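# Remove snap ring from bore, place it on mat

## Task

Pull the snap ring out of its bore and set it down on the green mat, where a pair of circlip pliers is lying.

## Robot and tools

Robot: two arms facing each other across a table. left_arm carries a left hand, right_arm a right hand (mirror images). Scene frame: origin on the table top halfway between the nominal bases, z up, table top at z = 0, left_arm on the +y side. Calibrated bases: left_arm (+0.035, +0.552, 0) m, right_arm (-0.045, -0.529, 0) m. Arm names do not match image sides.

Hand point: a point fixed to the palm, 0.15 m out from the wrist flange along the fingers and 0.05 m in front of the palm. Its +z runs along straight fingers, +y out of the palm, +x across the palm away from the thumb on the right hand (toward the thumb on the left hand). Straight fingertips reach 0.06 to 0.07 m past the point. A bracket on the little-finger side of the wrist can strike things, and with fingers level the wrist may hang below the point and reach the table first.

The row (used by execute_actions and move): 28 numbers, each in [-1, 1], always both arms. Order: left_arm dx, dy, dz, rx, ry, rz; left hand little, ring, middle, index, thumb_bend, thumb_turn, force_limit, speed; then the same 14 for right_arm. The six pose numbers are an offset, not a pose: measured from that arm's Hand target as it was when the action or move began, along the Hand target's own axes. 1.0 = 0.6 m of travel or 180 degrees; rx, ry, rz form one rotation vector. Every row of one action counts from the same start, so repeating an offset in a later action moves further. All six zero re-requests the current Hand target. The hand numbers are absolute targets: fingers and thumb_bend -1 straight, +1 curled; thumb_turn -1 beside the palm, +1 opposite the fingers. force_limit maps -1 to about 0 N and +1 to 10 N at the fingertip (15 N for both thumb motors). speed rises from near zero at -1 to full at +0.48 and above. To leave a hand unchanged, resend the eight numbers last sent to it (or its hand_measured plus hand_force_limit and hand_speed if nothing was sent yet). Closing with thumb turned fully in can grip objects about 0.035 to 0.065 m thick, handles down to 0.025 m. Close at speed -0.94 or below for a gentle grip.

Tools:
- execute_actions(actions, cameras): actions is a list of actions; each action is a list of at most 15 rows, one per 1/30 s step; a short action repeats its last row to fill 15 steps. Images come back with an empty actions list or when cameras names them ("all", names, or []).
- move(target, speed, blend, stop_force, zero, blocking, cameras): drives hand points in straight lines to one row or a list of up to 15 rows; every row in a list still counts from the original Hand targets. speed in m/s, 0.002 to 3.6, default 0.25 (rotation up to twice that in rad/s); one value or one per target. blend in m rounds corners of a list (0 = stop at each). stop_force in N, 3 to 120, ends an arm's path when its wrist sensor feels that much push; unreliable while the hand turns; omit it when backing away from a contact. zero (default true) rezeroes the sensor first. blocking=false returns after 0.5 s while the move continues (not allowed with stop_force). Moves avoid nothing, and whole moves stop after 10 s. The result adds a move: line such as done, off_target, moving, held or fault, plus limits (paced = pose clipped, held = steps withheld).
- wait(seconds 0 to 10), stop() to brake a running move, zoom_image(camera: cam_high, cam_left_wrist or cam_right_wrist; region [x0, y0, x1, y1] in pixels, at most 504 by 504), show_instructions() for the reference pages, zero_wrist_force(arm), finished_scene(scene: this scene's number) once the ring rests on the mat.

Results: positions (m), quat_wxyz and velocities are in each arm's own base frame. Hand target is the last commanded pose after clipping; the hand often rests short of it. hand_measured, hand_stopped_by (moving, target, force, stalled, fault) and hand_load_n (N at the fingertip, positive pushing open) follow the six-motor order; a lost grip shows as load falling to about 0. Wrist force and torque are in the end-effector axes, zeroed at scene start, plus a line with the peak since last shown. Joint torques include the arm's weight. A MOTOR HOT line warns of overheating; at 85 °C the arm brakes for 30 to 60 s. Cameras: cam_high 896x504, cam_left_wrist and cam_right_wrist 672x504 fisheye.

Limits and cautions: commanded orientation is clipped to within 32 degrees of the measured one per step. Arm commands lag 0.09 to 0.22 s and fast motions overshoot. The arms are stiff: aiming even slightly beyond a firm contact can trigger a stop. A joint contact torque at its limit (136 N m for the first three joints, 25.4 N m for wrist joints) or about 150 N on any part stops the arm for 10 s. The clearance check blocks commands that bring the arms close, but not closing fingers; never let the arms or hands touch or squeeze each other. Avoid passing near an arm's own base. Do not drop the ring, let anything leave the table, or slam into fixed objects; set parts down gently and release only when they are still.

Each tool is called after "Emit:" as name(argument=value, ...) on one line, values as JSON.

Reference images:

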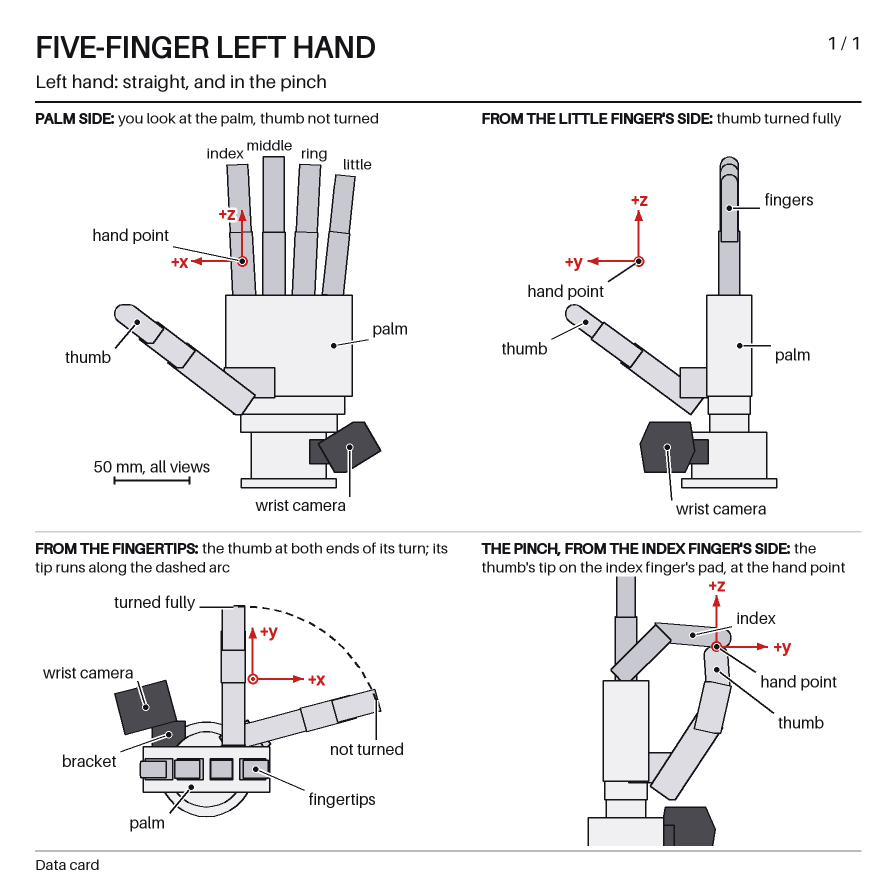

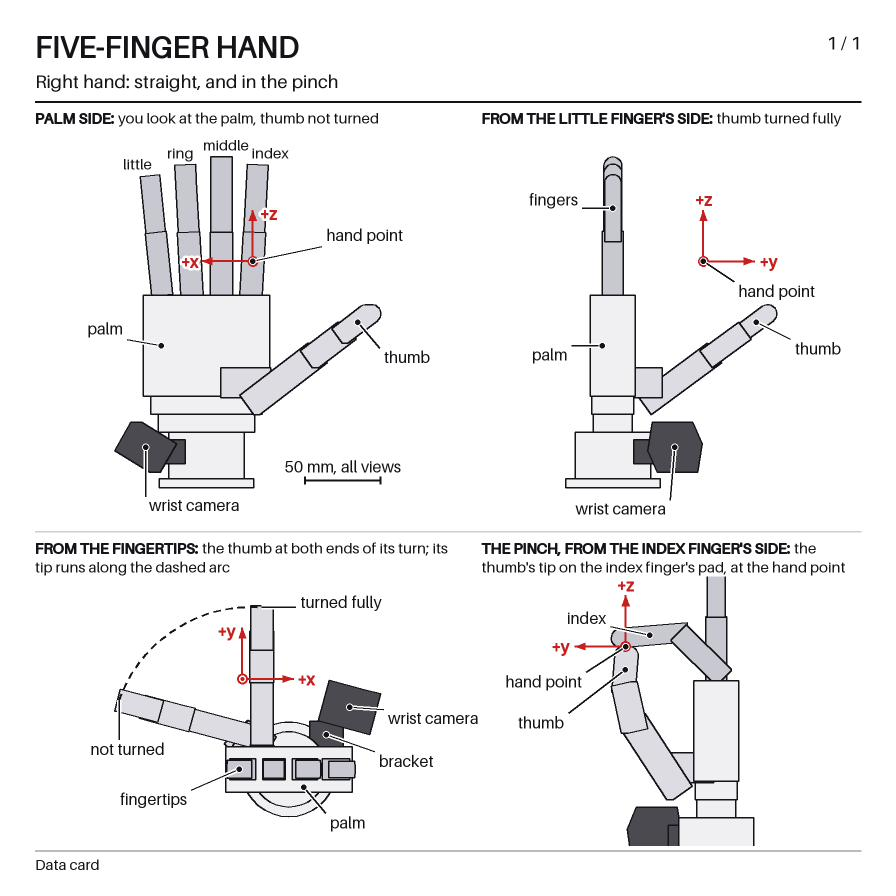

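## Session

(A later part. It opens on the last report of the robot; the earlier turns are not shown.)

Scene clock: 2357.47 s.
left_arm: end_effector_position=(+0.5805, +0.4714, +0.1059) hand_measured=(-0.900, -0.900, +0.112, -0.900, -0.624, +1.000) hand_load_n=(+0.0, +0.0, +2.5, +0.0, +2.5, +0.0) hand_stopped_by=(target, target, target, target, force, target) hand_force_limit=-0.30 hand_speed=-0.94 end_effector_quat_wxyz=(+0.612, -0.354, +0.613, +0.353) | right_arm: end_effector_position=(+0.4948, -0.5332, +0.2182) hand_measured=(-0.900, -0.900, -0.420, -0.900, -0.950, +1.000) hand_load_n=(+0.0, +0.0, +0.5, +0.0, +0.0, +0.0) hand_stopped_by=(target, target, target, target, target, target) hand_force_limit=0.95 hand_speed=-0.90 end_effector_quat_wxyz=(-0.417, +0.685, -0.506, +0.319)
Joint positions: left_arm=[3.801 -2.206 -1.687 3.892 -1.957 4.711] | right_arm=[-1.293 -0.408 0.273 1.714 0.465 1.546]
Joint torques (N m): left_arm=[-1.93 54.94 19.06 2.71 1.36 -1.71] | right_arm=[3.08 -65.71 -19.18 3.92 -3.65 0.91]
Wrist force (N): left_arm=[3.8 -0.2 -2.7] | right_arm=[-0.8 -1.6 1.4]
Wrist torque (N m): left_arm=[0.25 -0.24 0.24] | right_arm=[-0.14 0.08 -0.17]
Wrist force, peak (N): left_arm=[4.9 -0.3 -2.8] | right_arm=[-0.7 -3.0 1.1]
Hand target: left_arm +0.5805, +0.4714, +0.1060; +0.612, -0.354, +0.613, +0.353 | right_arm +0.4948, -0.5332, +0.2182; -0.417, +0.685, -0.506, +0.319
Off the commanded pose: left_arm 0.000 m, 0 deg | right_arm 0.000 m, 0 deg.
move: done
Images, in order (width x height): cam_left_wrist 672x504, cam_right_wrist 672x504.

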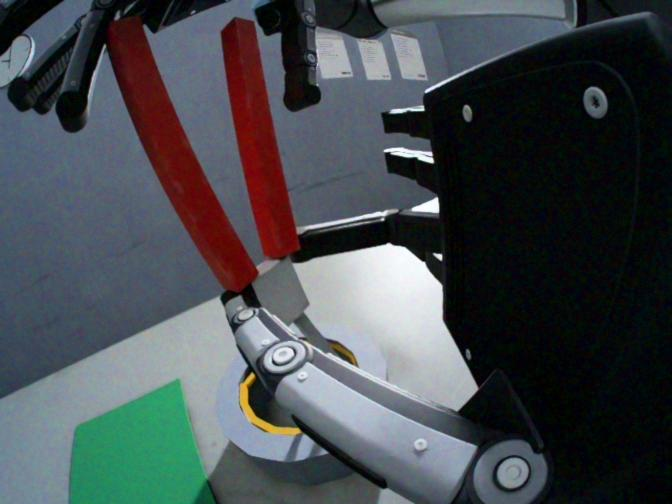

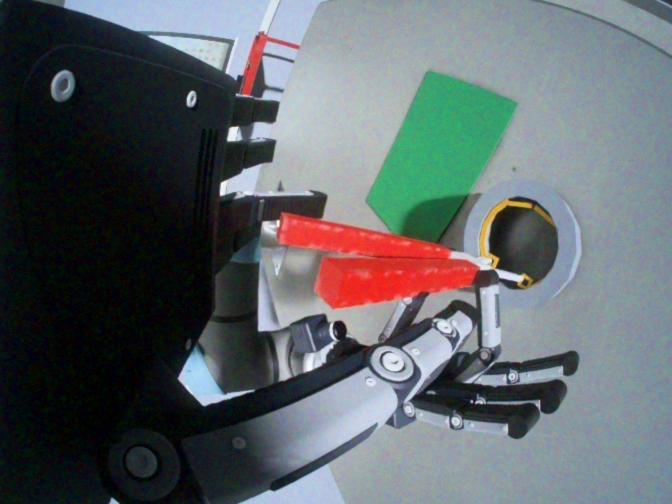

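Emit:
execute_actions(actions=[[[0,0,0,0,0,0,-0.9,-0.9,0.106,-0.9,-0.56,1,-0.3,-0.94,0,0,0,0,0,0,-0.9,-0.9,-0.55,-0.9,-0.95,1,0.95,-0.9]]], cameras=["cam_left_wrist", "cam_right_wrist"])

Emit:
zoom_image(camera="cam_left_wrist", region=[60, 0, 400, 340])

Emit:
zoom_image(camera="cam_right_wrist", region=[470, 235, 540, 295])

Scene clock: 2364.03 s.
left_arm: end_effector_position=(+0.5805, +0.4714, +0.1060) hand_measured=(-0.900, -0.900, +0.106, -0.900, -0.624, +1.000) hand_load_n=(+0.0, +0.0, +1.5, +0.0, +2.5, +2.5) hand_stopped_by=(target, target, target, target, force, target) hand_force_limit=-0.30 hand_speed=-0.94 end_effector_quat_wxyz=(+0.612, -0.354, +0.613, +0.353) | right_arm: end_effector_position=(+0.4948, -0.5332, +0.2182) hand_measured=(-0.900, -0.900, -0.550, -0.900, -0.950, +1.000) hand_load_n=(+0.0, +0.0, +0.0, +0.0, +0.0, +0.0) hand_stopped_by=(target, target, target, target, target, target) hand_force_limit=0.95 hand_speed=-0.90 end_effector_quat_wxyz=(-0.417, +0.685, -0.506, +0.319)
Joint positions: left_arm=[3.801 -2.206 -1.687 3.892 -1.957 4.711] | right_arm=[-1.293 -0.408 0.273 1.714 0.465 1.546]
Joint torques (N m): left_arm=[6.4 59.89 8.42 0.87 1.16 -0.34] | right_arm=[-11.86 -50.71 -25.12 4.34 -2.54 -1.59]
Wrist force (N): left_arm=[3.8 -0.1 -3.0] | right_arm=[-0.4 -1.6 1.0]
Wrist torque (N m): left_arm=[0.19 -0.28 0.20] | right_arm=[-0.17 0.03 -0.15]
Wrist force, peak (N): left_arm=[4.3 -0.1 -3.1] | right_arm=[-0.8 -2.2 1.5]
Hand target: left_arm +0.5805, +0.4714, +0.1060; +0.612, -0.354, +0.613, +0.353 | right_arm +0.4948, -0.5332, +0.2182; -0.417, +0.685, -0.506, +0.319
Off the commanded pose: left_arm 0.000 m, 0 deg | right_arm 0.000 m, 0 deg.
Images, in order (width x height): cam_left_wrist 672x504, cam_right_wrist 672x504.

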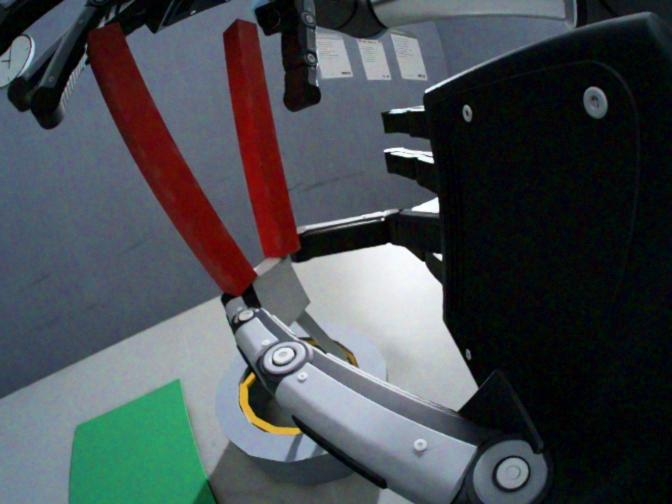

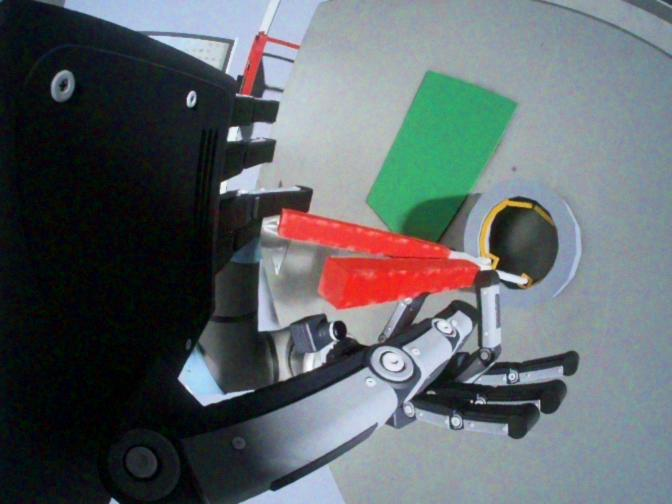

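Scaled by 1.482 from the camera's 672x504 image, which has a finer 960x720 frame.

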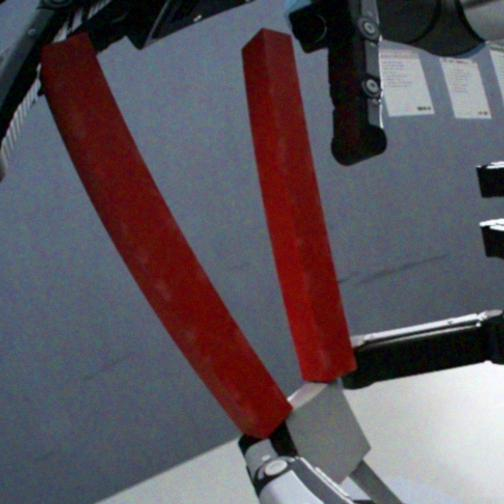

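Scaled by 7.200 from the camera's 672x504 image, which has a finer 960x720 frame.

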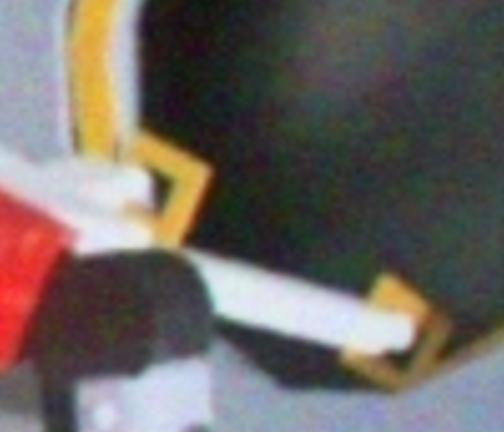

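Emit:
move(target=[0.0017,-0.00185,-0.00025,0.0056,0,0,-0.9,-0.9,0.106,-0.9,-0.56,1,-0.3,-0.94,0,0,0,0,0,0,-0.9,-0.9,-0.47,-0.9,-0.95,1,0.2,-0.9], speed=0.01, cameras=["cam_left_wrist", "cam_right_wrist"])

Emit:
zoom_image(camera="cam_right_wrist", region=[484, 246, 512, 274])

Emit:
zoom_image(camera="cam_right_wrist", region=[512, 266, 540, 294])

Emit:
zoom_image(camera="cam_left_wrist", region=[60, 0, 400, 340])

Scene clock: 2375.50 s.
left_arm: end_effector_position=(+0.5814, +0.4707, +0.1050) hand_measured=(-0.900, -0.900, +0.106, -0.900, -0.624, +1.000) hand_load_n=(+0.0, +0.0, +2.0, +0.0, +2.0, +0.5) hand_stopped_by=(target, target, target, target, force, target) hand_force_limit=-0.30 hand_speed=-0.94 end_effector_quat_wxyz=(+0.616, -0.348, +0.616, +0.347) | right_arm: end_effector_position=(+0.4948, -0.5332, +0.2182) hand_measured=(-0.900, -0.900, -0.470, -0.900, -0.950, +1.000) hand_load_n=(+0.0, +0.0, +0.5, +0.0, +0.0, +0.0) hand_stopped_by=(target, target, target, target, target, target) hand_force_limit=0.20 hand_speed=-0.90 end_effector_quat_wxyz=(-0.417, +0.685, -0.506, +0.319)
Joint positions: left_arm=[3.806 -2.202 -1.698 3.899 -1.934 4.711] | right_arm=[-1.293 -0.408 0.273 1.714 0.465 1.546]
Joint torques (N m): left_arm=[3.2 57.18 14.16 3.89 -1.36 1.57] | right_arm=[-11.89 -50.89 -25 3.89 -1.23 -1.51]
Wrist force (N): left_arm=[4.1 -0.3 -2.9] | right_arm=[-0.6 -1.7 1.6]
Wrist torque (N m): left_arm=[0.24 -0.29 0.25] | right_arm=[-0.15 0.05 -0.16]
Wrist force, peak (N): left_arm=[5.0 -0.7 -2.5] | right_arm=[-0.4 -2.8 1.5]
Hand target: left_arm +0.5814, +0.4707, +0.1050; +0.616, -0.348, +0.616, +0.347 | right_arm +0.4948, -0.5332, +0.2182; -0.417, +0.685, -0.506, +0.319
Off the commanded pose: left_arm 0.000 m, 0 deg | right_arm 0.000 m, 0 deg.
move: done
Images, in order (width x height): cam_left_wrist 672x504, cam_right_wrist 672x504.

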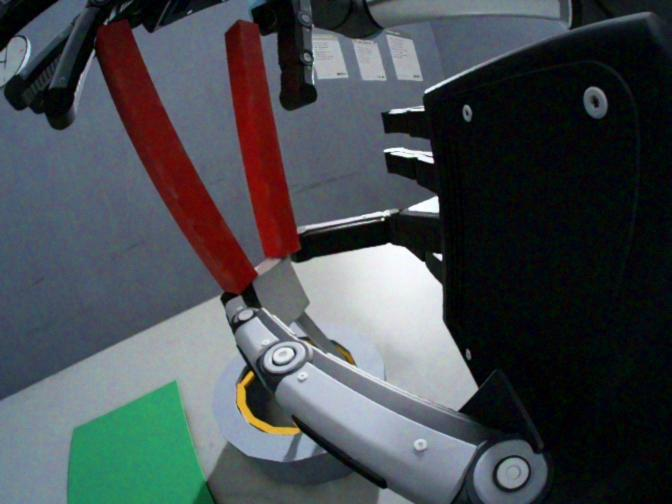

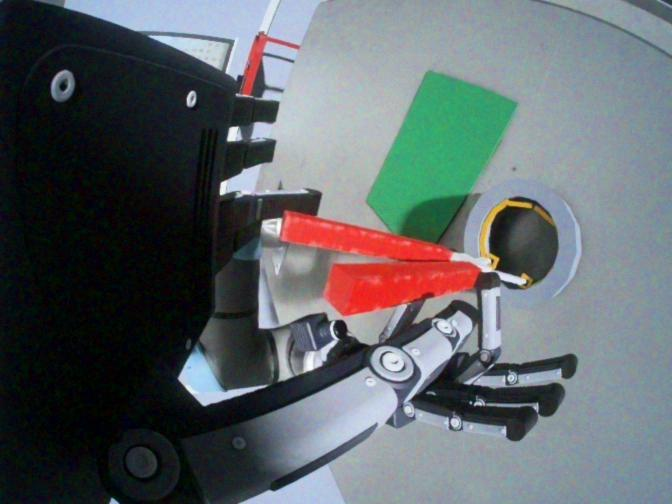

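Scaled by 18.000 from the camera's 672x504 image, which has a finer 960x720 frame.

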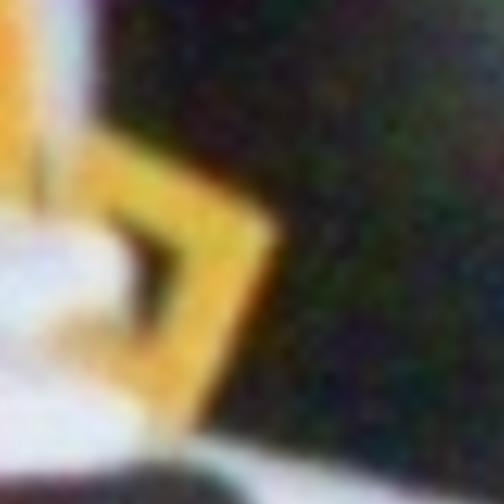

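Scaled by 18.000 from the camera's 672x504 image, which has a finer 960x720 frame.

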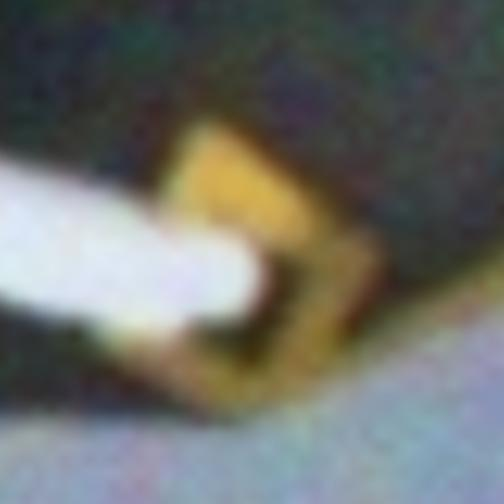

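Scaled by 1.482 from the camera's 672x504 image, which has a finer 960x720 frame.

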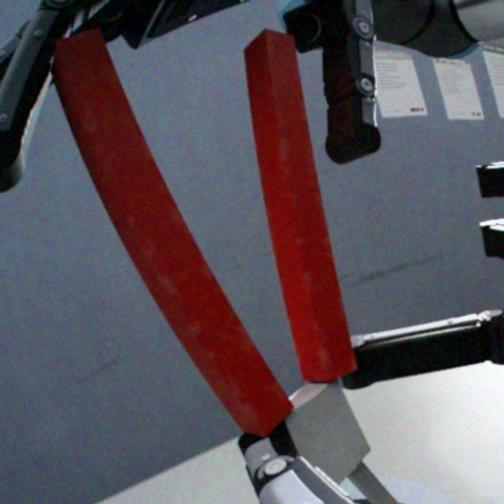

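Emit:
move(target=[0,-0.00071,0.00094,0.0072,0,0,-0.9,-0.9,0.106,-0.9,-0.56,1,-0.3,-0.94,0,0,0,0,0,0,-0.9,-0.9,-0.435,-0.9,-0.95,1,0.2,-0.9], speed=0.01)

Emit:
move(target=[0.015,0,0,0,0,0,-0.9,-0.9,0.106,-0.9,-0.56,1,-0.3,-0.94,0,0,0,0,0,0,-0.9,-0.9,-0.435,-0.9,-0.95,1,0.2,-0.9], speed=0.005, stop_force=3, cameras=["cam_right_wrist"])

Emit:
zoom_image(camera="cam_right_wrist", region=[484, 246, 512, 274])

Emit:
zoom_image(camera="cam_right_wrist", region=[512, 266, 540, 294])

Scene clock: 2391.20 s.
left_arm: end_effector_position=(+0.5820, +0.4710, +0.1050) hand_measured=(-0.900, -0.900, +0.106, -0.900, -0.624, +1.000) hand_load_n=(+0.0, +0.0, +2.0, +0.0, +2.0, +1.0) hand_stopped_by=(target, target, target, target, force, target) hand_force_limit=-0.30 hand_speed=-0.94 end_effector_quat_wxyz=(+0.619, -0.341, +0.620, +0.340) | right_arm: end_effector_position=(+0.4948, -0.5332, +0.2182) hand_measured=(-0.900, -0.900, -0.436, -0.900, -0.950, +1.000) hand_load_n=(+0.0, +0.0, +0.0, +0.0, +0.0, +0.0) hand_stopped_by=(target, target, target, target, target, target) hand_force_limit=0.20 hand_speed=-0.90 end_effector_quat_wxyz=(-0.417, +0.685, -0.506, +0.319)
Joint positions: left_arm=[3.815 -2.196 -1.71 3.904 -1.903 4.711] | right_arm=[-1.293 -0.408 0.273 1.714 0.465 1.546]
Joint torques (N m): left_arm=[2.13 56.28 14.24 4.25 -1.5 1.65] | right_arm=[-11.46 -51.06 -24.57 2.56 0.24 -1.33]
Wrist force (N): left_arm=[4.0 -0.6 -2.3] | right_arm=[-0.6 -2.0 1.3]
Wrist torque (N m): left_arm=[0.18 -0.21 0.24] | right_arm=[-0.13 0.05 -0.17]
Wrist force, peak (N): left_arm=[4.9 -0.7 -2.5] | right_arm=[-0.6 -2.9 1.6]
Hand target: left_arm +0.5820, +0.4710, +0.1050; +0.619, -0.341, +0.620, +0.340 | right_arm +0.4948, -0.5332, +0.2182; -0.417, +0.685, -0.506, +0.319
Off the commanded pose: left_arm 0.000 m, 0 deg | right_arm 0.000 m, 0 deg.
move: done

Scene clock: 2392.67 s.
left_arm: end_effector_position=(+0.5820, +0.4711, +0.1043) hand_measured=(-0.900, -0.900, +0.106, -0.900, -0.624, +1.000) hand_load_n=(+0.0, +0.0, +3.0, +0.0, +2.5, -0.5) hand_stopped_by=(target, target, target, target, force, target) hand_force_limit=-0.30 hand_speed=-0.94 end_effector_quat_wxyz=(+0.620, -0.341, +0.620, +0.340) | right_arm: end_effector_position=(+0.4948, -0.5332, +0.2182) hand_measured=(-0.900, -0.900, -0.436, -0.900, -0.950, +1.000) hand_load_n=(+0.0, +0.0, +0.5, +0.0, +0.0, +0.0) hand_stopped_by=(target, target, target, target, target, target) hand_force_limit=0.20 hand_speed=-0.90 end_effector_quat_wxyz=(-0.417, +0.685, -0.506, +0.319)
Joint positions: left_arm=[3.815 -2.197 -1.71 3.906 -1.903 4.711] | right_arm=[-1.293 -0.408 0.273 1.714 0.465 1.546]
Joint torques (N m): left_arm=[0.13 58.94 25.5 0.02 -1.52 1.55] | right_arm=[-11.22 -50.36 -24.88 2.02 0.24 -1.33]
Wrist force (N): left_arm=[2.4 -0.7 -2.5] | right_arm=[-0.7 -1.8 1.6]
Wrist torque (N m): left_arm=[0.21 -0.20 0.27] | right_arm=[-0.15 0.09 -0.18]
Wrist force, peak (N): left_arm=[4.3 -0.4 -2.7] | right_arm=[-0.8 -2.0 1.8]
Hand target: left_arm +0.5820, +0.4711, +0.1043; +0.620, -0.341, +0.620, +0.340 (not the last commanded pose) | right_arm +0.4948, -0.5332, +0.2182; -0.417, +0.685, -0.506, +0.319
Off the commanded pose: left_arm 0.008 m, 0 deg | right_arm 0.000 m, 0 deg.
move: contact (left_arm)
Images, in order (width x height): cam_right_wrist 672x504.

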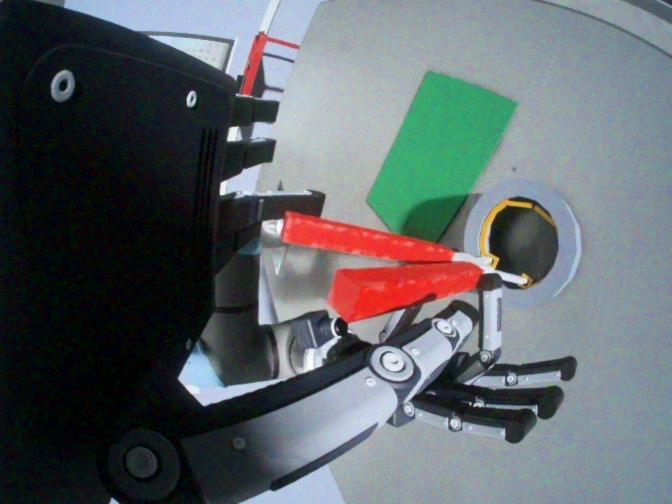

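Scaled by 18.000 from the camera's 672x504 image, which has a finer 960x720 frame.

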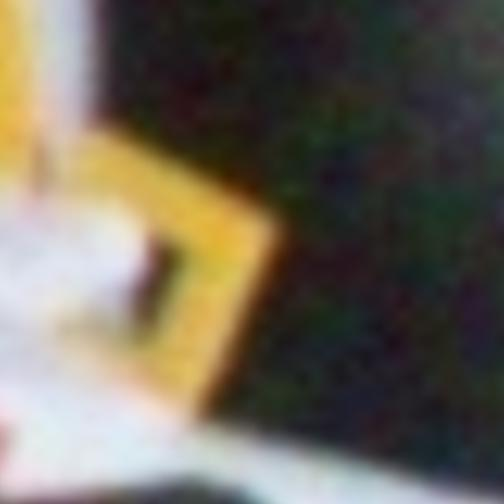

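Scaled by 18.000 from the camera's 672x504 image, which has a finer 960x720 frame.

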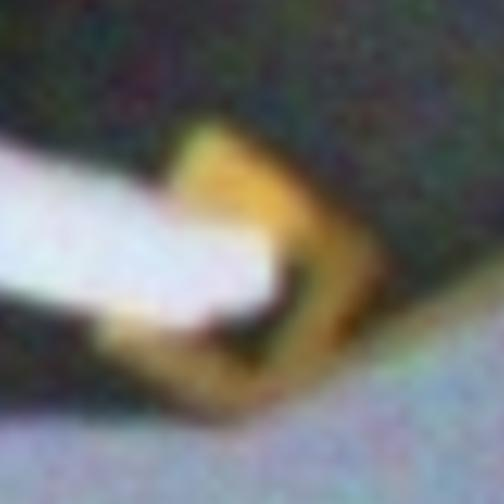

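Emit:
move(target=[-0.0025,-0.0009,0.0012,0,0,0,-0.9,-0.9,0.106,-0.9,-0.56,1,-0.3,-0.94,0,0,0,0,0,0,-0.9,-0.9,-0.435,-0.9,-0.95,1,0.2,-0.9], speed=0.01)

Emit:
move(target=[0.016,0,0,0,0,0,-0.9,-0.9,0.106,-0.9,-0.56,1,-0.3,-0.94,0,0,0,0,0,0,-0.9,-0.9,-0.435,-0.9,-0.95,1,0.2,-0.9], speed=0.005, stop_force=3, cameras=["cam_right_wrist"])

Emit:
zoom_image(camera="cam_right_wrist", region=[484, 246, 512, 274])

Emit:
zoom_image(camera="cam_right_wrist", region=[512, 266, 540, 294])

Scene clock: 2410.40 s.
left_arm: end_effector_position=(+0.5829, +0.4714, +0.1058) hand_measured=(-0.900, -0.900, +0.106, -0.900, -0.624, +1.000) hand_load_n=(+0.0, +0.0, +2.5, +0.0, +2.5, +1.5) hand_stopped_by=(target, target, target, target, force, target) hand_force_limit=-0.30 hand_speed=-0.94 end_effector_quat_wxyz=(+0.620, -0.341, +0.620, +0.340) | right_arm: end_effector_position=(+0.4948, -0.5332, +0.2182) hand_measured=(-0.900, -0.900, -0.436, -0.900, -0.950, +1.000) hand_load_n=(+0.0, +0.0, +0.5, +0.0, +0.0, +0.0) hand_stopped_by=(target, target, target, target, target, target) hand_force_limit=0.20 hand_speed=-0.90 end_effector_quat_wxyz=(-0.417, +0.685, -0.506, +0.319)
Joint positions: left_arm=[3.815 -2.196 -1.706 3.902 -1.904 4.711] | right_arm=[-1.293 -0.408 0.273 1.714 0.465 1.546]
Joint torques (N m): left_arm=[-7 59.25 22.09 1.2 -1.93 1.49] | right_arm=[-11.16 -50.86 -24.59 0.88 0.14 -1.29]
Wrist force (N): left_arm=[4.6 -0.8 -2.5] | right_arm=[-0.6 -2.2 1.5]
Wrist torque (N m): left_arm=[0.18 -0.24 0.24] | right_arm=[-0.10 0.07 -0.18]
Wrist force, peak (N): left_arm=[4.8 -0.6 -2.7] | right_arm=[-0.5 -2.8 1.5]
Hand target: left_arm +0.5829, +0.4714, +0.1058; +0.620, -0.341, +0.620, +0.340 | right_arm +0.4948, -0.5332, +0.2182; -0.417, +0.685, -0.506, +0.319
Off the commanded pose: left_arm 0.000 m, 0 deg | right_arm 0.000 m, 0 deg.
move: done

Scene clock: 2412.03 s.
left_arm: end_effector_position=(+0.5829, +0.4714, +0.1043) hand_measured=(-0.900, -0.900, +0.106, -0.900, -0.624, +1.000) hand_load_n=(+0.0, +0.0, +3.0, +0.0, +2.5, -0.5) hand_stopped_by=(target, target, target, target, force, target) hand_force_limit=-0.30 hand_speed=-0.94 end_effector_quat_wxyz=(+0.620, -0.341, +0.619, +0.340) | right_arm: end_effector_position=(+0.4948, -0.5332, +0.2182) hand_measured=(-0.900, -0.900, -0.436, -0.900, -0.950, +1.000) hand_load_n=(+0.0, -0.5, +0.0, +0.0, +0.0, +0.0) hand_stopped_by=(target, target, target, target, target, target) hand_force_limit=0.20 hand_speed=-0.90 end_effector_quat_wxyz=(-0.417, +0.685, -0.506, +0.319)
Joint positions: left_arm=[3.815 -2.199 -1.707 3.905 -1.904 4.711] | right_arm=[-1.293 -0.408 0.273 1.714 0.465 1.546]
Joint torques (N m): left_arm=[-6.06 58.71 24.91 -0.02 -1.66 1.28] | right_arm=[-11.16 -51.03 -24.43 0.87 0.17 -1.16]
Wrist force (N): left_arm=[2.1 -0.7 -2.2] | right_arm=[-0.8 -2.1 1.6]
Wrist torque (N m): left_arm=[0.20 -0.19 0.27] | right_arm=[-0.20 0.09 -0.19]
Wrist force, peak (N): left_arm=[4.6 -0.6 -2.4] | right_arm=[-0.7 -2.4 1.7]
Hand target: left_arm +0.5829, +0.4714, +0.1043; +0.620, -0.341, +0.619, +0.340 (not the last commanded pose) | right_arm +0.4948, -0.5332, +0.2182; -0.417, +0.685, -0.506, +0.319
Off the commanded pose: left_arm 0.008 m, 0 deg | right_arm 0.000 m, 0 deg.
move: contact (left_arm)
Images, in order (width x height): cam_right_wrist 672x504.

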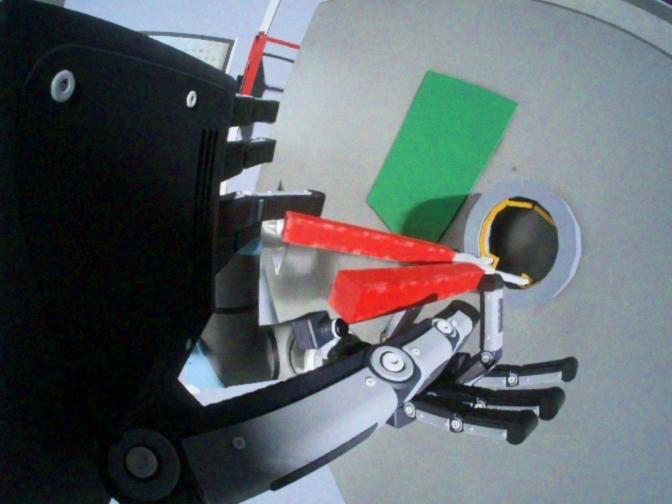

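Scaled by 18.000 from the camera's 672x504 image, which has a finer 960x720 frame.

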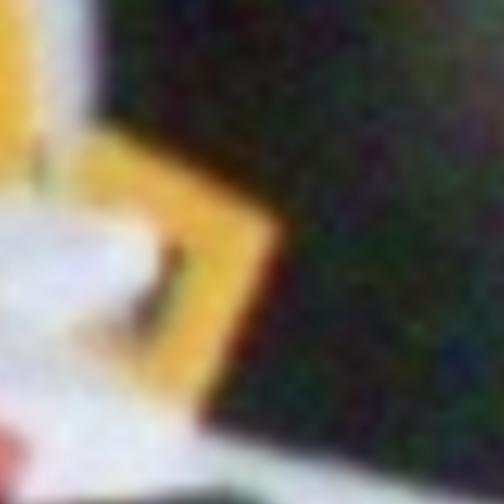

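Scaled by 18.000 from the camera's 672x504 image, which has a finer 960x720 frame.

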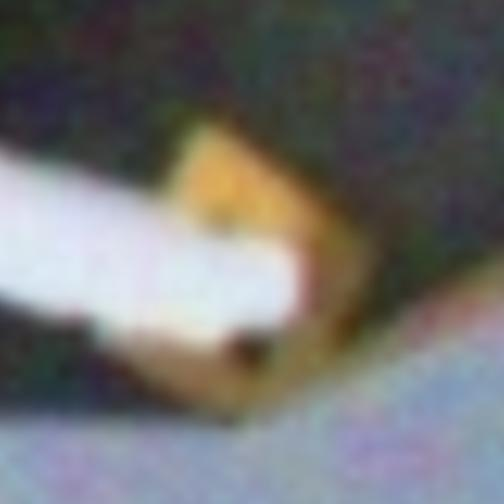

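Emit:
move(target=[-0.0025,0.0001,-0.0001,0,0,0,-0.9,-0.9,0.106,-0.9,-0.56,1,-0.3,-0.94,0,0,0,0,0,0,-0.9,-0.9,-0.405,-0.9,-0.95,1,0.2,-0.9], speed=0.01)

Emit:
move(target=[0.016,0,0,0,0,0,-0.9,-0.9,0.106,-0.9,-0.56,1,-0.3,-0.94,0,0,0,0,0,0,-0.9,-0.9,-0.405,-0.9,-0.95,1,0.2,-0.9], speed=0.005, stop_force=3, cameras=["cam_right_wrist", "cam_left_wrist"])

Emit:
zoom_image(camera="cam_right_wrist", region=[484, 246, 512, 274])

Emit:
zoom_image(camera="cam_right_wrist", region=[512, 266, 540, 294])

Scene clock: 2421.63 s.
left_arm: end_effector_position=(+0.5828, +0.4714, +0.1058) hand_measured=(-0.900, -0.900, +0.106, -0.900, -0.624, +1.000) hand_load_n=(+0.0, +0.0, +2.5, +0.0, +2.5, +1.5) hand_stopped_by=(target, target, target, target, force, target) hand_force_limit=-0.30 hand_speed=-0.94 end_effector_quat_wxyz=(+0.620, -0.341, +0.619, +0.340) | right_arm: end_effector_position=(+0.4948, -0.5332, +0.2182) hand_measured=(-0.900, -0.900, -0.406, -0.900, -0.950, +1.000) hand_load_n=(+0.0, +0.0, +1.0, -0.5, +0.0, +0.0) hand_stopped_by=(target, target, target, target, target, target) hand_force_limit=0.20 hand_speed=-0.90 end_effector_quat_wxyz=(-0.417, +0.685, -0.506, +0.319)
Joint positions: left_arm=[3.815 -2.196 -1.706 3.902 -1.904 4.711] | right_arm=[-1.293 -0.408 0.273 1.714 0.465 1.546]
Joint torques (N m): left_arm=[5.83 56.23 26.27 0.85 1.13 1.41] | right_arm=[-10.5 -51.57 -24.21 0.92 0.06 -1.19]
Wrist force (N): left_arm=[4.4 -0.7 -2.6] | right_arm=[-0.8 -2.3 1.5]
Wrist torque (N m): left_arm=[0.21 -0.22 0.23] | right_arm=[-0.12 0.08 -0.20]
Wrist force, peak (N): left_arm=[4.6 -0.8 -2.9] | right_arm=[-0.6 -2.7 1.6]
Hand target: left_arm +0.5828, +0.4714, +0.1058; +0.620, -0.341, +0.619, +0.340 | right_arm +0.4948, -0.5332, +0.2182; -0.417, +0.685, -0.506, +0.319
Off the commanded pose: left_arm 0.000 m, 0 deg | right_arm 0.000 m, 0 deg.
move: done

Scene clock: 2423.87 s.
left_arm: end_effector_position=(+0.5828, +0.4714, +0.1015) hand_measured=(-0.900, -0.900, +0.106, -0.900, -0.624, +1.000) hand_load_n=(+0.0, +0.0, +2.5, +0.0, +2.5, -1.0) hand_stopped_by=(target, target, target, target, force, target) hand_force_limit=-0.30 hand_speed=-0.94 end_effector_quat_wxyz=(+0.620, -0.341, +0.619, +0.340) | right_arm: end_effector_position=(+0.4948, -0.5332, +0.2182) hand_measured=(-0.900, -0.900, -0.406, -0.900, -0.950, +1.000) hand_load_n=(+0.0, +0.0, +0.5, -0.5, +0.0, +0.0) hand_stopped_by=(target, target, target, target, target, target) hand_force_limit=0.20 hand_speed=-0.90 end_effector_quat_wxyz=(-0.417, +0.685, -0.506, +0.319)
Joint positions: left_arm=[3.815 -2.203 -1.708 3.911 -1.904 4.711] | right_arm=[-1.293 -0.408 0.273 1.714 0.465 1.546]
Joint torques (N m): left_arm=[6.77 58.04 24.72 -0.17 1.08 1.25] | right_arm=[-9.83 -51.74 -23.99 0.92 -0.01 -1.08]
Wrist force (N): left_arm=[1.2 -0.7 -2.9] | right_arm=[-0.4 -1.6 1.4]
Wrist torque (N m): left_arm=[0.18 -0.20 0.29] | right_arm=[-0.10 0.06 -0.16]
Wrist force, peak (N): left_arm=[4.5 -0.7 -2.5] | right_arm=[-0.9 -2.5 1.6]
Hand target: left_arm +0.5828, +0.4714, +0.1015; +0.620, -0.341, +0.619, +0.340 (not the last commanded pose) | right_arm +0.4948, -0.5332, +0.2182; -0.417, +0.685, -0.506, +0.319
Off the commanded pose: left_arm 0.005 m, 0 deg | right_arm 0.000 m, 0 deg.
move: contact (left_arm)
Images, in order (width x height): cam_left_wrist 672x504, cam_right_wrist 672x504.

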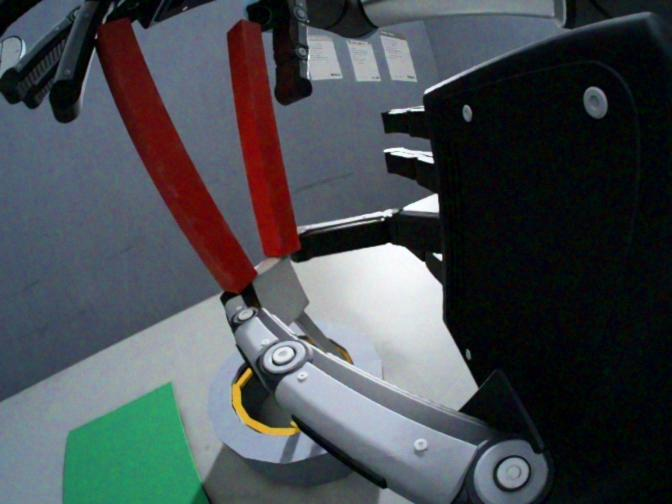

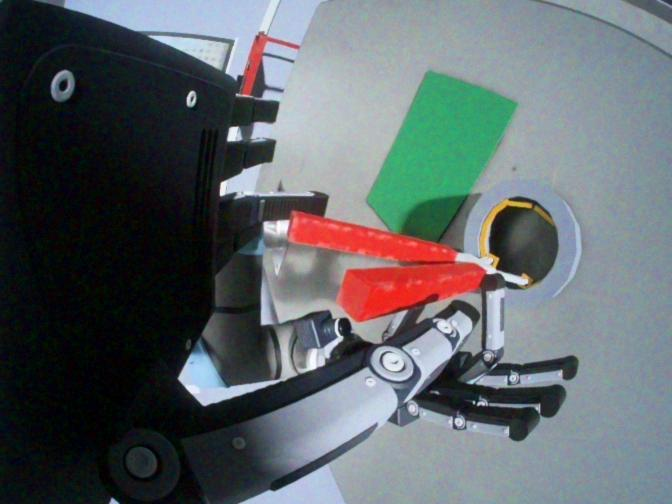

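Scaled by 18.000 from the camera's 672x504 image, which has a finer 960x720 frame.

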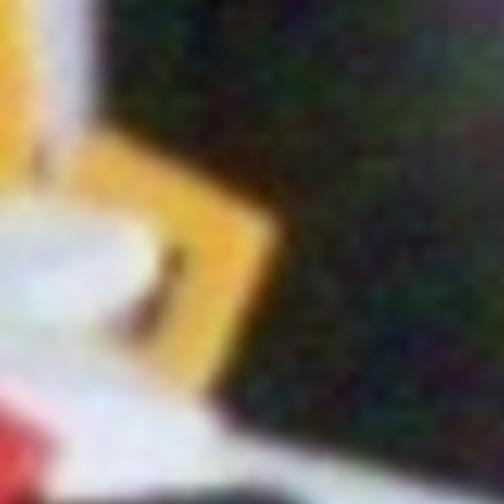

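Scaled by 18.000 from the camera's 672x504 image, which has a finer 960x720 frame.

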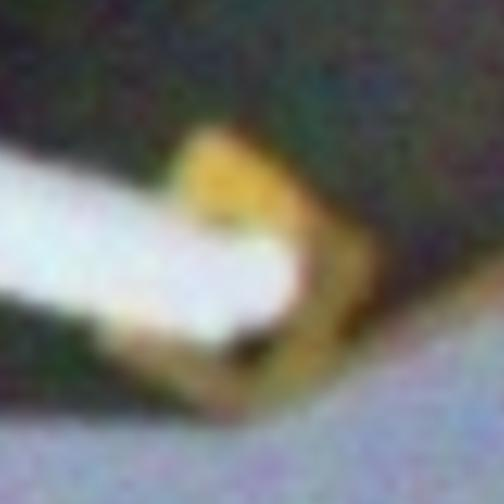

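Emit:
move(target=[-0.0013,0,0,0,0,0,-0.9,-0.9,0.106,-0.9,-0.56,1,-0.3,-0.94,0,0,0,0,0,0,-0.9,-0.9,-0.375,-0.9,-0.95,1,0.2,-0.9], speed=0.01)

Emit:
move(target=[0.014,0,0,0,0,0,-0.9,-0.9,0.106,-0.9,-0.56,1,-0.3,-0.94,0,0,0,0,0,0,-0.9,-0.9,-0.375,-0.9,-0.95,1,0.2,-0.9], speed=0.005, stop_force=3, cameras=["cam_right_wrist", "cam_left_wrist"])

Emit:
zoom_image(camera="cam_right_wrist", region=[512, 266, 540, 294])

Scene clock: 2430.07 s.
left_arm: end_effector_position=(+0.5828, +0.4714, +0.1023) hand_measured=(-0.900, -0.900, +0.106, -0.900, -0.624, +1.000) hand_load_n=(+0.0, +0.0, +2.5, +0.0, +2.0, +1.0) hand_stopped_by=(target, target, target, target, force, target) hand_force_limit=-0.30 hand_speed=-0.94 end_effector_quat_wxyz=(+0.620, -0.341, +0.619, +0.340) | right_arm: end_effector_position=(+0.4948, -0.5332, +0.2182) hand_measured=(-0.900, -0.900, -0.376, -0.900, -0.950, +1.000) hand_load_n=(+0.0, +0.0, +0.5, -0.5, +0.0, +0.0) hand_stopped_by=(target, target, target, target, target, target) hand_force_limit=0.20 hand_speed=-0.90 end_effector_quat_wxyz=(-0.417, +0.685, -0.506, +0.319)
Joint positions: left_arm=[3.815 -2.202 -1.708 3.909 -1.903 4.711] | right_arm=[-1.293 -0.408 0.273 1.714 0.465 1.546]
Joint torques (N m): left_arm=[7.13 59.02 26.44 0.78 -0.56 1.28] | right_arm=[-9.55 -51.64 -23.36 0.87 0.01 -1]
Wrist force (N): left_arm=[4.8 -0.4 -2.8] | right_arm=[-0.3 -2.4 1.4]
Wrist torque (N m): left_arm=[0.26 -0.30 0.25] | right_arm=[-0.14 0.02 -0.17]
Wrist force, peak (N): left_arm=[4.8 -0.4 -2.8] | right_arm=[-0.3 -4.9 2.4]
Hand target: left_arm +0.5828, +0.4714, +0.1023; +0.620, -0.341, +0.619, +0.340 | right_arm +0.4948, -0.5332, +0.2182; -0.417, +0.685, -0.506, +0.319
Off the commanded pose: left_arm 0.000 m, 0 deg | right_arm 0.000 m, 0 deg.
move: done

Scene clock: 2431.33 s.
left_arm: end_effector_position=(+0.5829, +0.4715, +0.1019) hand_measured=(-0.900, -0.900, +0.106, -0.900, -0.624, +1.000) hand_load_n=(+0.0, +0.0, +2.5, +0.0, +3.0, -1.0) hand_stopped_by=(target, target, target, target, force, target) hand_force_limit=-0.30 hand_speed=-0.94 end_effector_quat_wxyz=(+0.620, -0.341, +0.619, +0.340) | right_arm: end_effector_position=(+0.4948, -0.5332, +0.2182) hand_measured=(-0.900, -0.900, -0.376, -0.900, -0.950, +1.000) hand_load_n=(+0.0, +0.0, +0.5, +0.0, +0.0, +0.0) hand_stopped_by=(target, target, target, target, target, target) hand_force_limit=0.20 hand_speed=-0.90 end_effector_quat_wxyz=(-0.417, +0.685, -0.506, +0.319)
Joint positions: left_arm=[3.815 -2.203 -1.708 3.911 -1.903 4.711] | right_arm=[-1.293 -0.408 0.273 1.714 0.465 1.546]
Joint torques (N m): left_arm=[6.79 58.51 25.57 0.11 -0.99 1.28] | right_arm=[-9.51 -52.25 -23.36 0.91 -0.07 -0.95]
Wrist force (N): left_arm=[1.5 -0.6 -3.1] | right_arm=[-0.5 -1.9 1.8]
Wrist torque (N m): left_arm=[0.20 -0.18 0.27] | right_arm=[-0.16 0.07 -0.17]
Wrist force, peak (N): left_arm=[4.7 -0.8 -2.5] | right_arm=[-0.6 -2.4 1.4]
Hand target: left_arm +0.5829, +0.4715, +0.1019; +0.620, -0.341, +0.619, +0.340 (not the last commanded pose) | right_arm +0.4948, -0.5332, +0.2182; -0.417, +0.685, -0.506, +0.319
Off the commanded pose: left_arm 0.008 m, 0 deg | right_arm 0.000 m, 0 deg.
move: contact (left_arm)
Images, in order (width x height): cam_left_wrist 672x504, cam_right_wrist 672x504.

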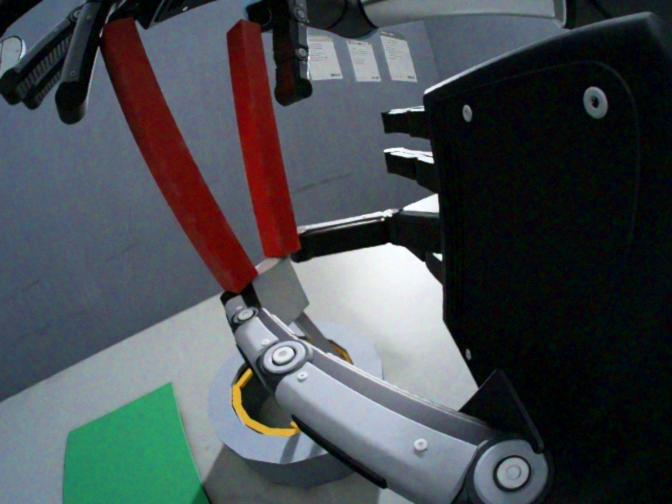

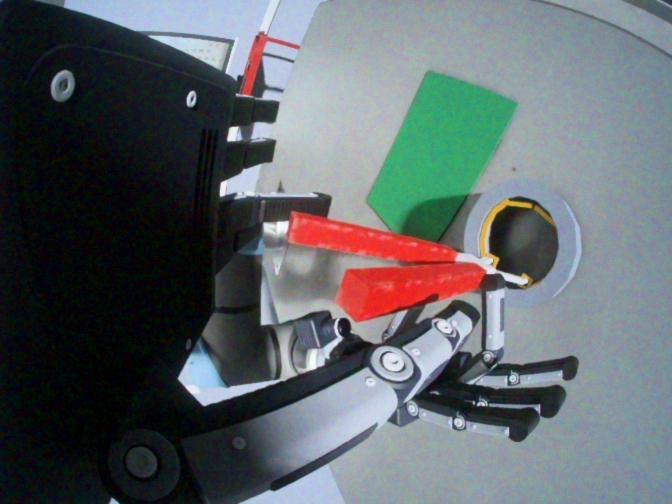

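Scaled by 18.000 from the camera's 672x504 image, which has a finer 960x720 frame.

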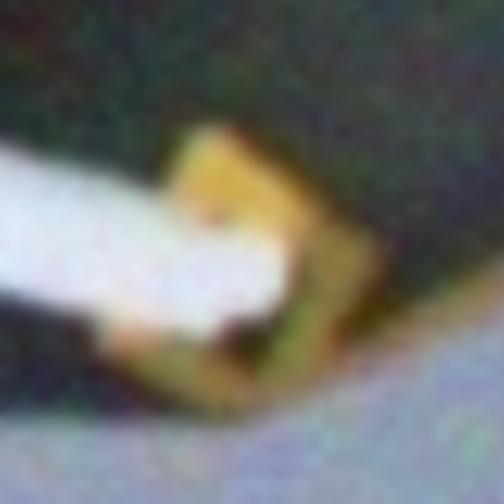

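Emit:
zoom_image(camera="cam_right_wrist", region=[484, 246, 512, 274])

Scaled by 18.000 from the camera's 672x504 image, which has a finer 960x720 frame.

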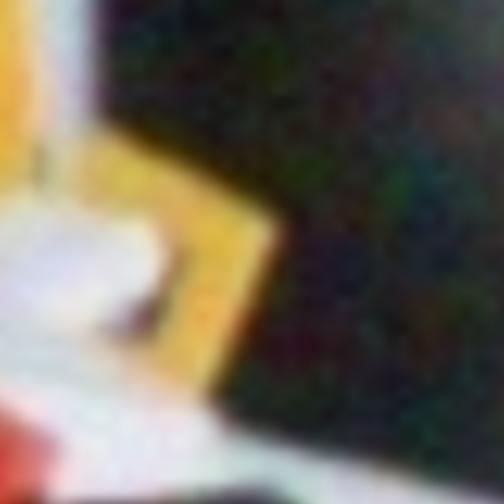

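Emit:
move(target=[-0.003,0,0,0,0,0,-0.9,-0.9,0.106,-0.9,-0.56,1,-0.3,-0.94,0,0,0,0,0,0,-0.9,-0.9,-0.375,-0.9,-0.95,1,0.2,-0.9], speed=0.01)

Emit:
execute_actions(actions=[[[0,0,0,0,0,0,-0.9,-0.9,0.1,-0.9,-0.56,1,-0.3,-0.94,0,0,0,0,0,0,-0.9,-0.9,-0.36,-0.9,-0.95,1,0.2,-0.9]],[[0,0,0,0,0,0,-0.9,-0.9,0.1,-0.9,-0.56,1,-0.3,-0.94,0,0,0,0,0,0,-0.9,-0.9,-0.36,-0.9,-0.95,1,0.2,-0.9]]], cameras=["cam_left_wrist"])

Emit:
zoom_image(camera="cam_left_wrist", region=[60, 0, 400, 340])

Scene clock: 2447.03 s.
left_arm: end_effector_position=(+0.5829, +0.4715, +0.1038) hand_measured=(-0.900, -0.900, +0.106, -0.900, -0.624, +1.000) hand_load_n=(+0.0, +0.0, +2.5, +0.0, +2.5, +1.0) hand_stopped_by=(target, target, target, target, force, target) hand_force_limit=-0.30 hand_speed=-0.94 end_effector_quat_wxyz=(+0.620, -0.341, +0.619, +0.340) | right_arm: end_effector_position=(+0.4948, -0.5332, +0.2182) hand_measured=(-0.900, -0.900, -0.376, -0.900, -0.950, +1.000) hand_load_n=(+0.0, +0.0, +0.5, +0.0, +0.0, +0.0) hand_stopped_by=(target, target, target, target, target, target) hand_force_limit=0.20 hand_speed=-0.90 end_effector_quat_wxyz=(-0.417, +0.685, -0.506, +0.319)
Joint positions: left_arm=[3.815 -2.2 -1.707 3.907 -1.903 4.711] | right_arm=[-1.293 -0.408 0.273 1.714 0.465 1.546]
Joint torques (N m): left_arm=[6.97 55.66 25.73 0.97 -0.64 1.32] | right_arm=[-8.95 -52.4 -23.23 0.99 -0.14 -0.81]
Wrist force (N): left_arm=[4.3 -0.8 -2.5] | right_arm=[-0.7 -2.1 1.0]
Wrist torque (N m): left_arm=[0.18 -0.22 0.23] | right_arm=[-0.08 0.08 -0.18]
Wrist force, peak (N): left_arm=[4.7 -1.0 -2.4] | right_arm=[-0.5 -2.6 1.6]
Hand target: left_arm +0.5829, +0.4715, +0.1037; +0.620, -0.341, +0.619, +0.340 | right_arm +0.4948, -0.5332, +0.2182; -0.417, +0.685, -0.506, +0.319
Off the commanded pose: left_arm 0.000 m, 0 deg | right_arm 0.000 m, 0 deg.
move: done

Scene clock: 2448.23 s.
left_arm: end_effector_position=(+0.5829, +0.4715, +0.1038) hand_measured=(-0.900, -0.900, +0.100, -0.900, -0.624, +1.000) hand_load_n=(+0.0, +0.0, +2.0, +0.0, +1.5, +0.5) hand_stopped_by=(target, target, target, target, force, target) hand_force_limit=-0.30 hand_speed=-0.94 end_effector_quat_wxyz=(+0.620, -0.341, +0.619, +0.340) | right_arm: end_effector_position=(+0.4948, -0.5332, +0.2182) hand_measured=(-0.900, -0.900, -0.360, -0.900, -0.950, +1.000) hand_load_n=(+0.0, +0.0, +0.5, +0.0, +0.0, +0.0) hand_stopped_by=(target, target, target, target, target, target) hand_force_limit=0.20 hand_speed=-0.90 end_effector_quat_wxyz=(-0.417, +0.685, -0.506, +0.319)
Joint positions: left_arm=[3.815 -2.2 -1.707 3.907 -1.903 4.711] | right_arm=[-1.293 -0.408 0.273 1.714 0.465 1.546]
Joint torques (N m): left_arm=[6.97 35.86 19.46 3.56 -0.23 1.26] | right_arm=[-8.87 -52.44 -22.9 0.89 -0.14 -0.8]
Wrist force (N): left_arm=[4.4 -0.6 -2.6] | right_arm=[-0.4 -2.1 1.2]
Wrist torque (N m): left_arm=[0.20 -0.26 0.25] | right_arm=[-0.12 0.04 -0.16]
Wrist force, peak (N): left_arm=[4.8 -0.8 -2.7] | right_arm=[-0.5 -2.6 1.2]
Hand target: left_arm +0.5829, +0.4715, +0.1037; +0.620, -0.341, +0.619, +0.340 | right_arm +0.4948, -0.5332, +0.2182; -0.417, +0.685, -0.506, +0.319
Off the commanded pose: left_arm 0.000 m, 0 deg | right_arm 0.000 m, 0 deg.
Images, in order (width x height): cam_left_wrist 672x504.

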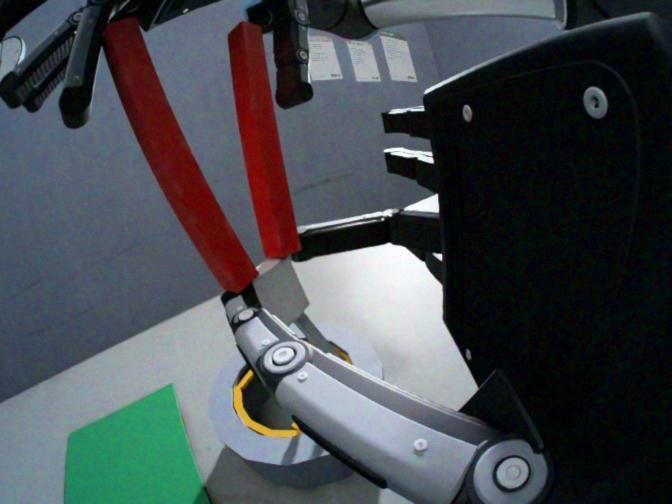

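Scaled by 1.482 from the camera's 672x504 image, which has a finer 960x720 frame.

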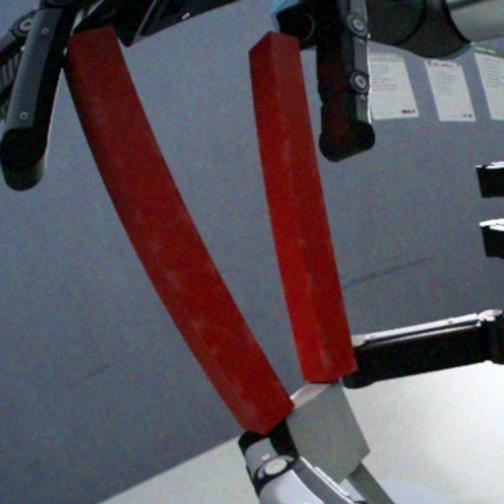

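Emit:
wait(seconds=0.1, cameras=["cam_right_wrist"])

Emit:
zoom_image(camera="cam_right_wrist", region=[484, 246, 512, 274])

Emit:
zoom_image(camera="cam_right_wrist", region=[512, 266, 540, 294])

Scene clock: 2451.20 s.
left_arm: end_effector_position=(+0.5829, +0.4715, +0.1037) hand_measured=(-0.900, -0.900, +0.100, -0.900, -0.624, +1.000) hand_load_n=(+0.0, +0.0, +2.0, +0.0, +2.0, +0.5) hand_stopped_by=(target, target, target, target, force, target) hand_force_limit=-0.30 hand_speed=-0.94 end_effector_quat_wxyz=(+0.620, -0.341, +0.619, +0.340) | right_arm: end_effector_position=(+0.4948, -0.5332, +0.2182) hand_measured=(-0.900, -0.900, -0.360, -0.900, -0.950, +1.000) hand_load_n=(+0.0, +0.0, +0.5, +0.0, +0.0, +0.0) hand_stopped_by=(target, target, target, target, target, target) hand_force_limit=0.20 hand_speed=-0.90 end_effector_quat_wxyz=(-0.417, +0.685, -0.506, +0.319)
Joint positions: left_arm=[3.815 -2.2 -1.707 3.907 -1.903 4.711] | right_arm=[-1.293 -0.408 0.273 1.714 0.465 1.546]
Joint torques (N m): left_arm=[6.97 34.77 8.83 3.58 1.03 1.2] | right_arm=[-8.83 -52.68 -22.62 1.09 -0.3 -0.88]
Wrist force (N): left_arm=[4.4 -0.6 -2.7] | right_arm=[-0.6 -2.2 1.7]
Wrist torque (N m): left_arm=[0.21 -0.26 0.25] | right_arm=[-0.17 0.05 -0.19]
Wrist force, peak (N): left_arm=[4.6 -0.5 -2.8] | right_arm=[-0.6 -2.6 1.4]
Hand target: left_arm +0.5829, +0.4715, +0.1037; +0.620, -0.341, +0.619, +0.340 | right_arm +0.4948, -0.5332, +0.2182; -0.417, +0.685, -0.506, +0.319
Off the commanded pose: left_arm 0.000 m, 0 deg | right_arm 0.000 m, 0 deg.
wait: 0.10 s; at rest from the start
Images, in order (width x height): cam_right_wrist 672x504.

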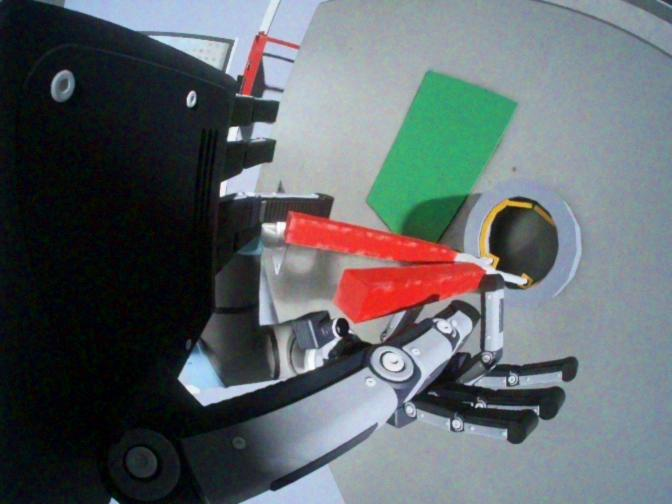

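Scaled by 18.000 from the camera's 672x504 image, which has a finer 960x720 frame.

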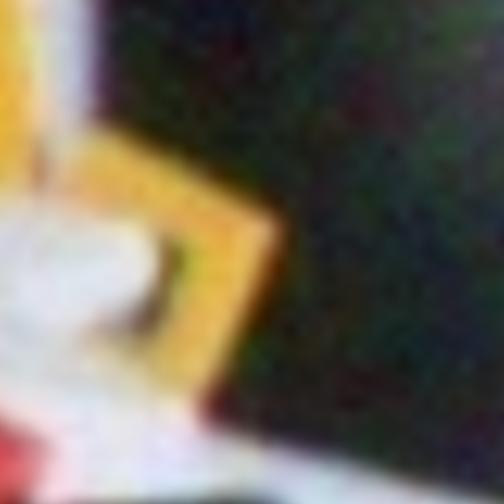

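Scaled by 18.000 from the camera's 672x504 image, which has a finer 960x720 frame.

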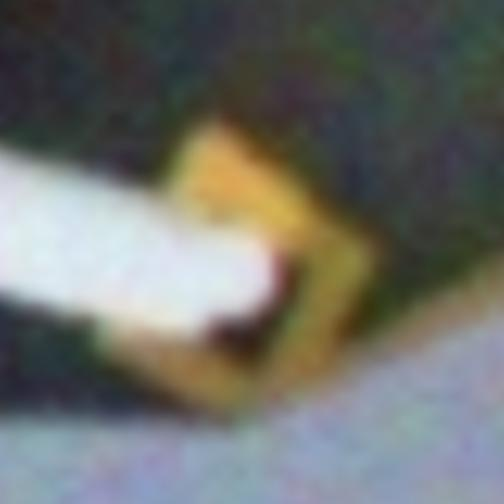

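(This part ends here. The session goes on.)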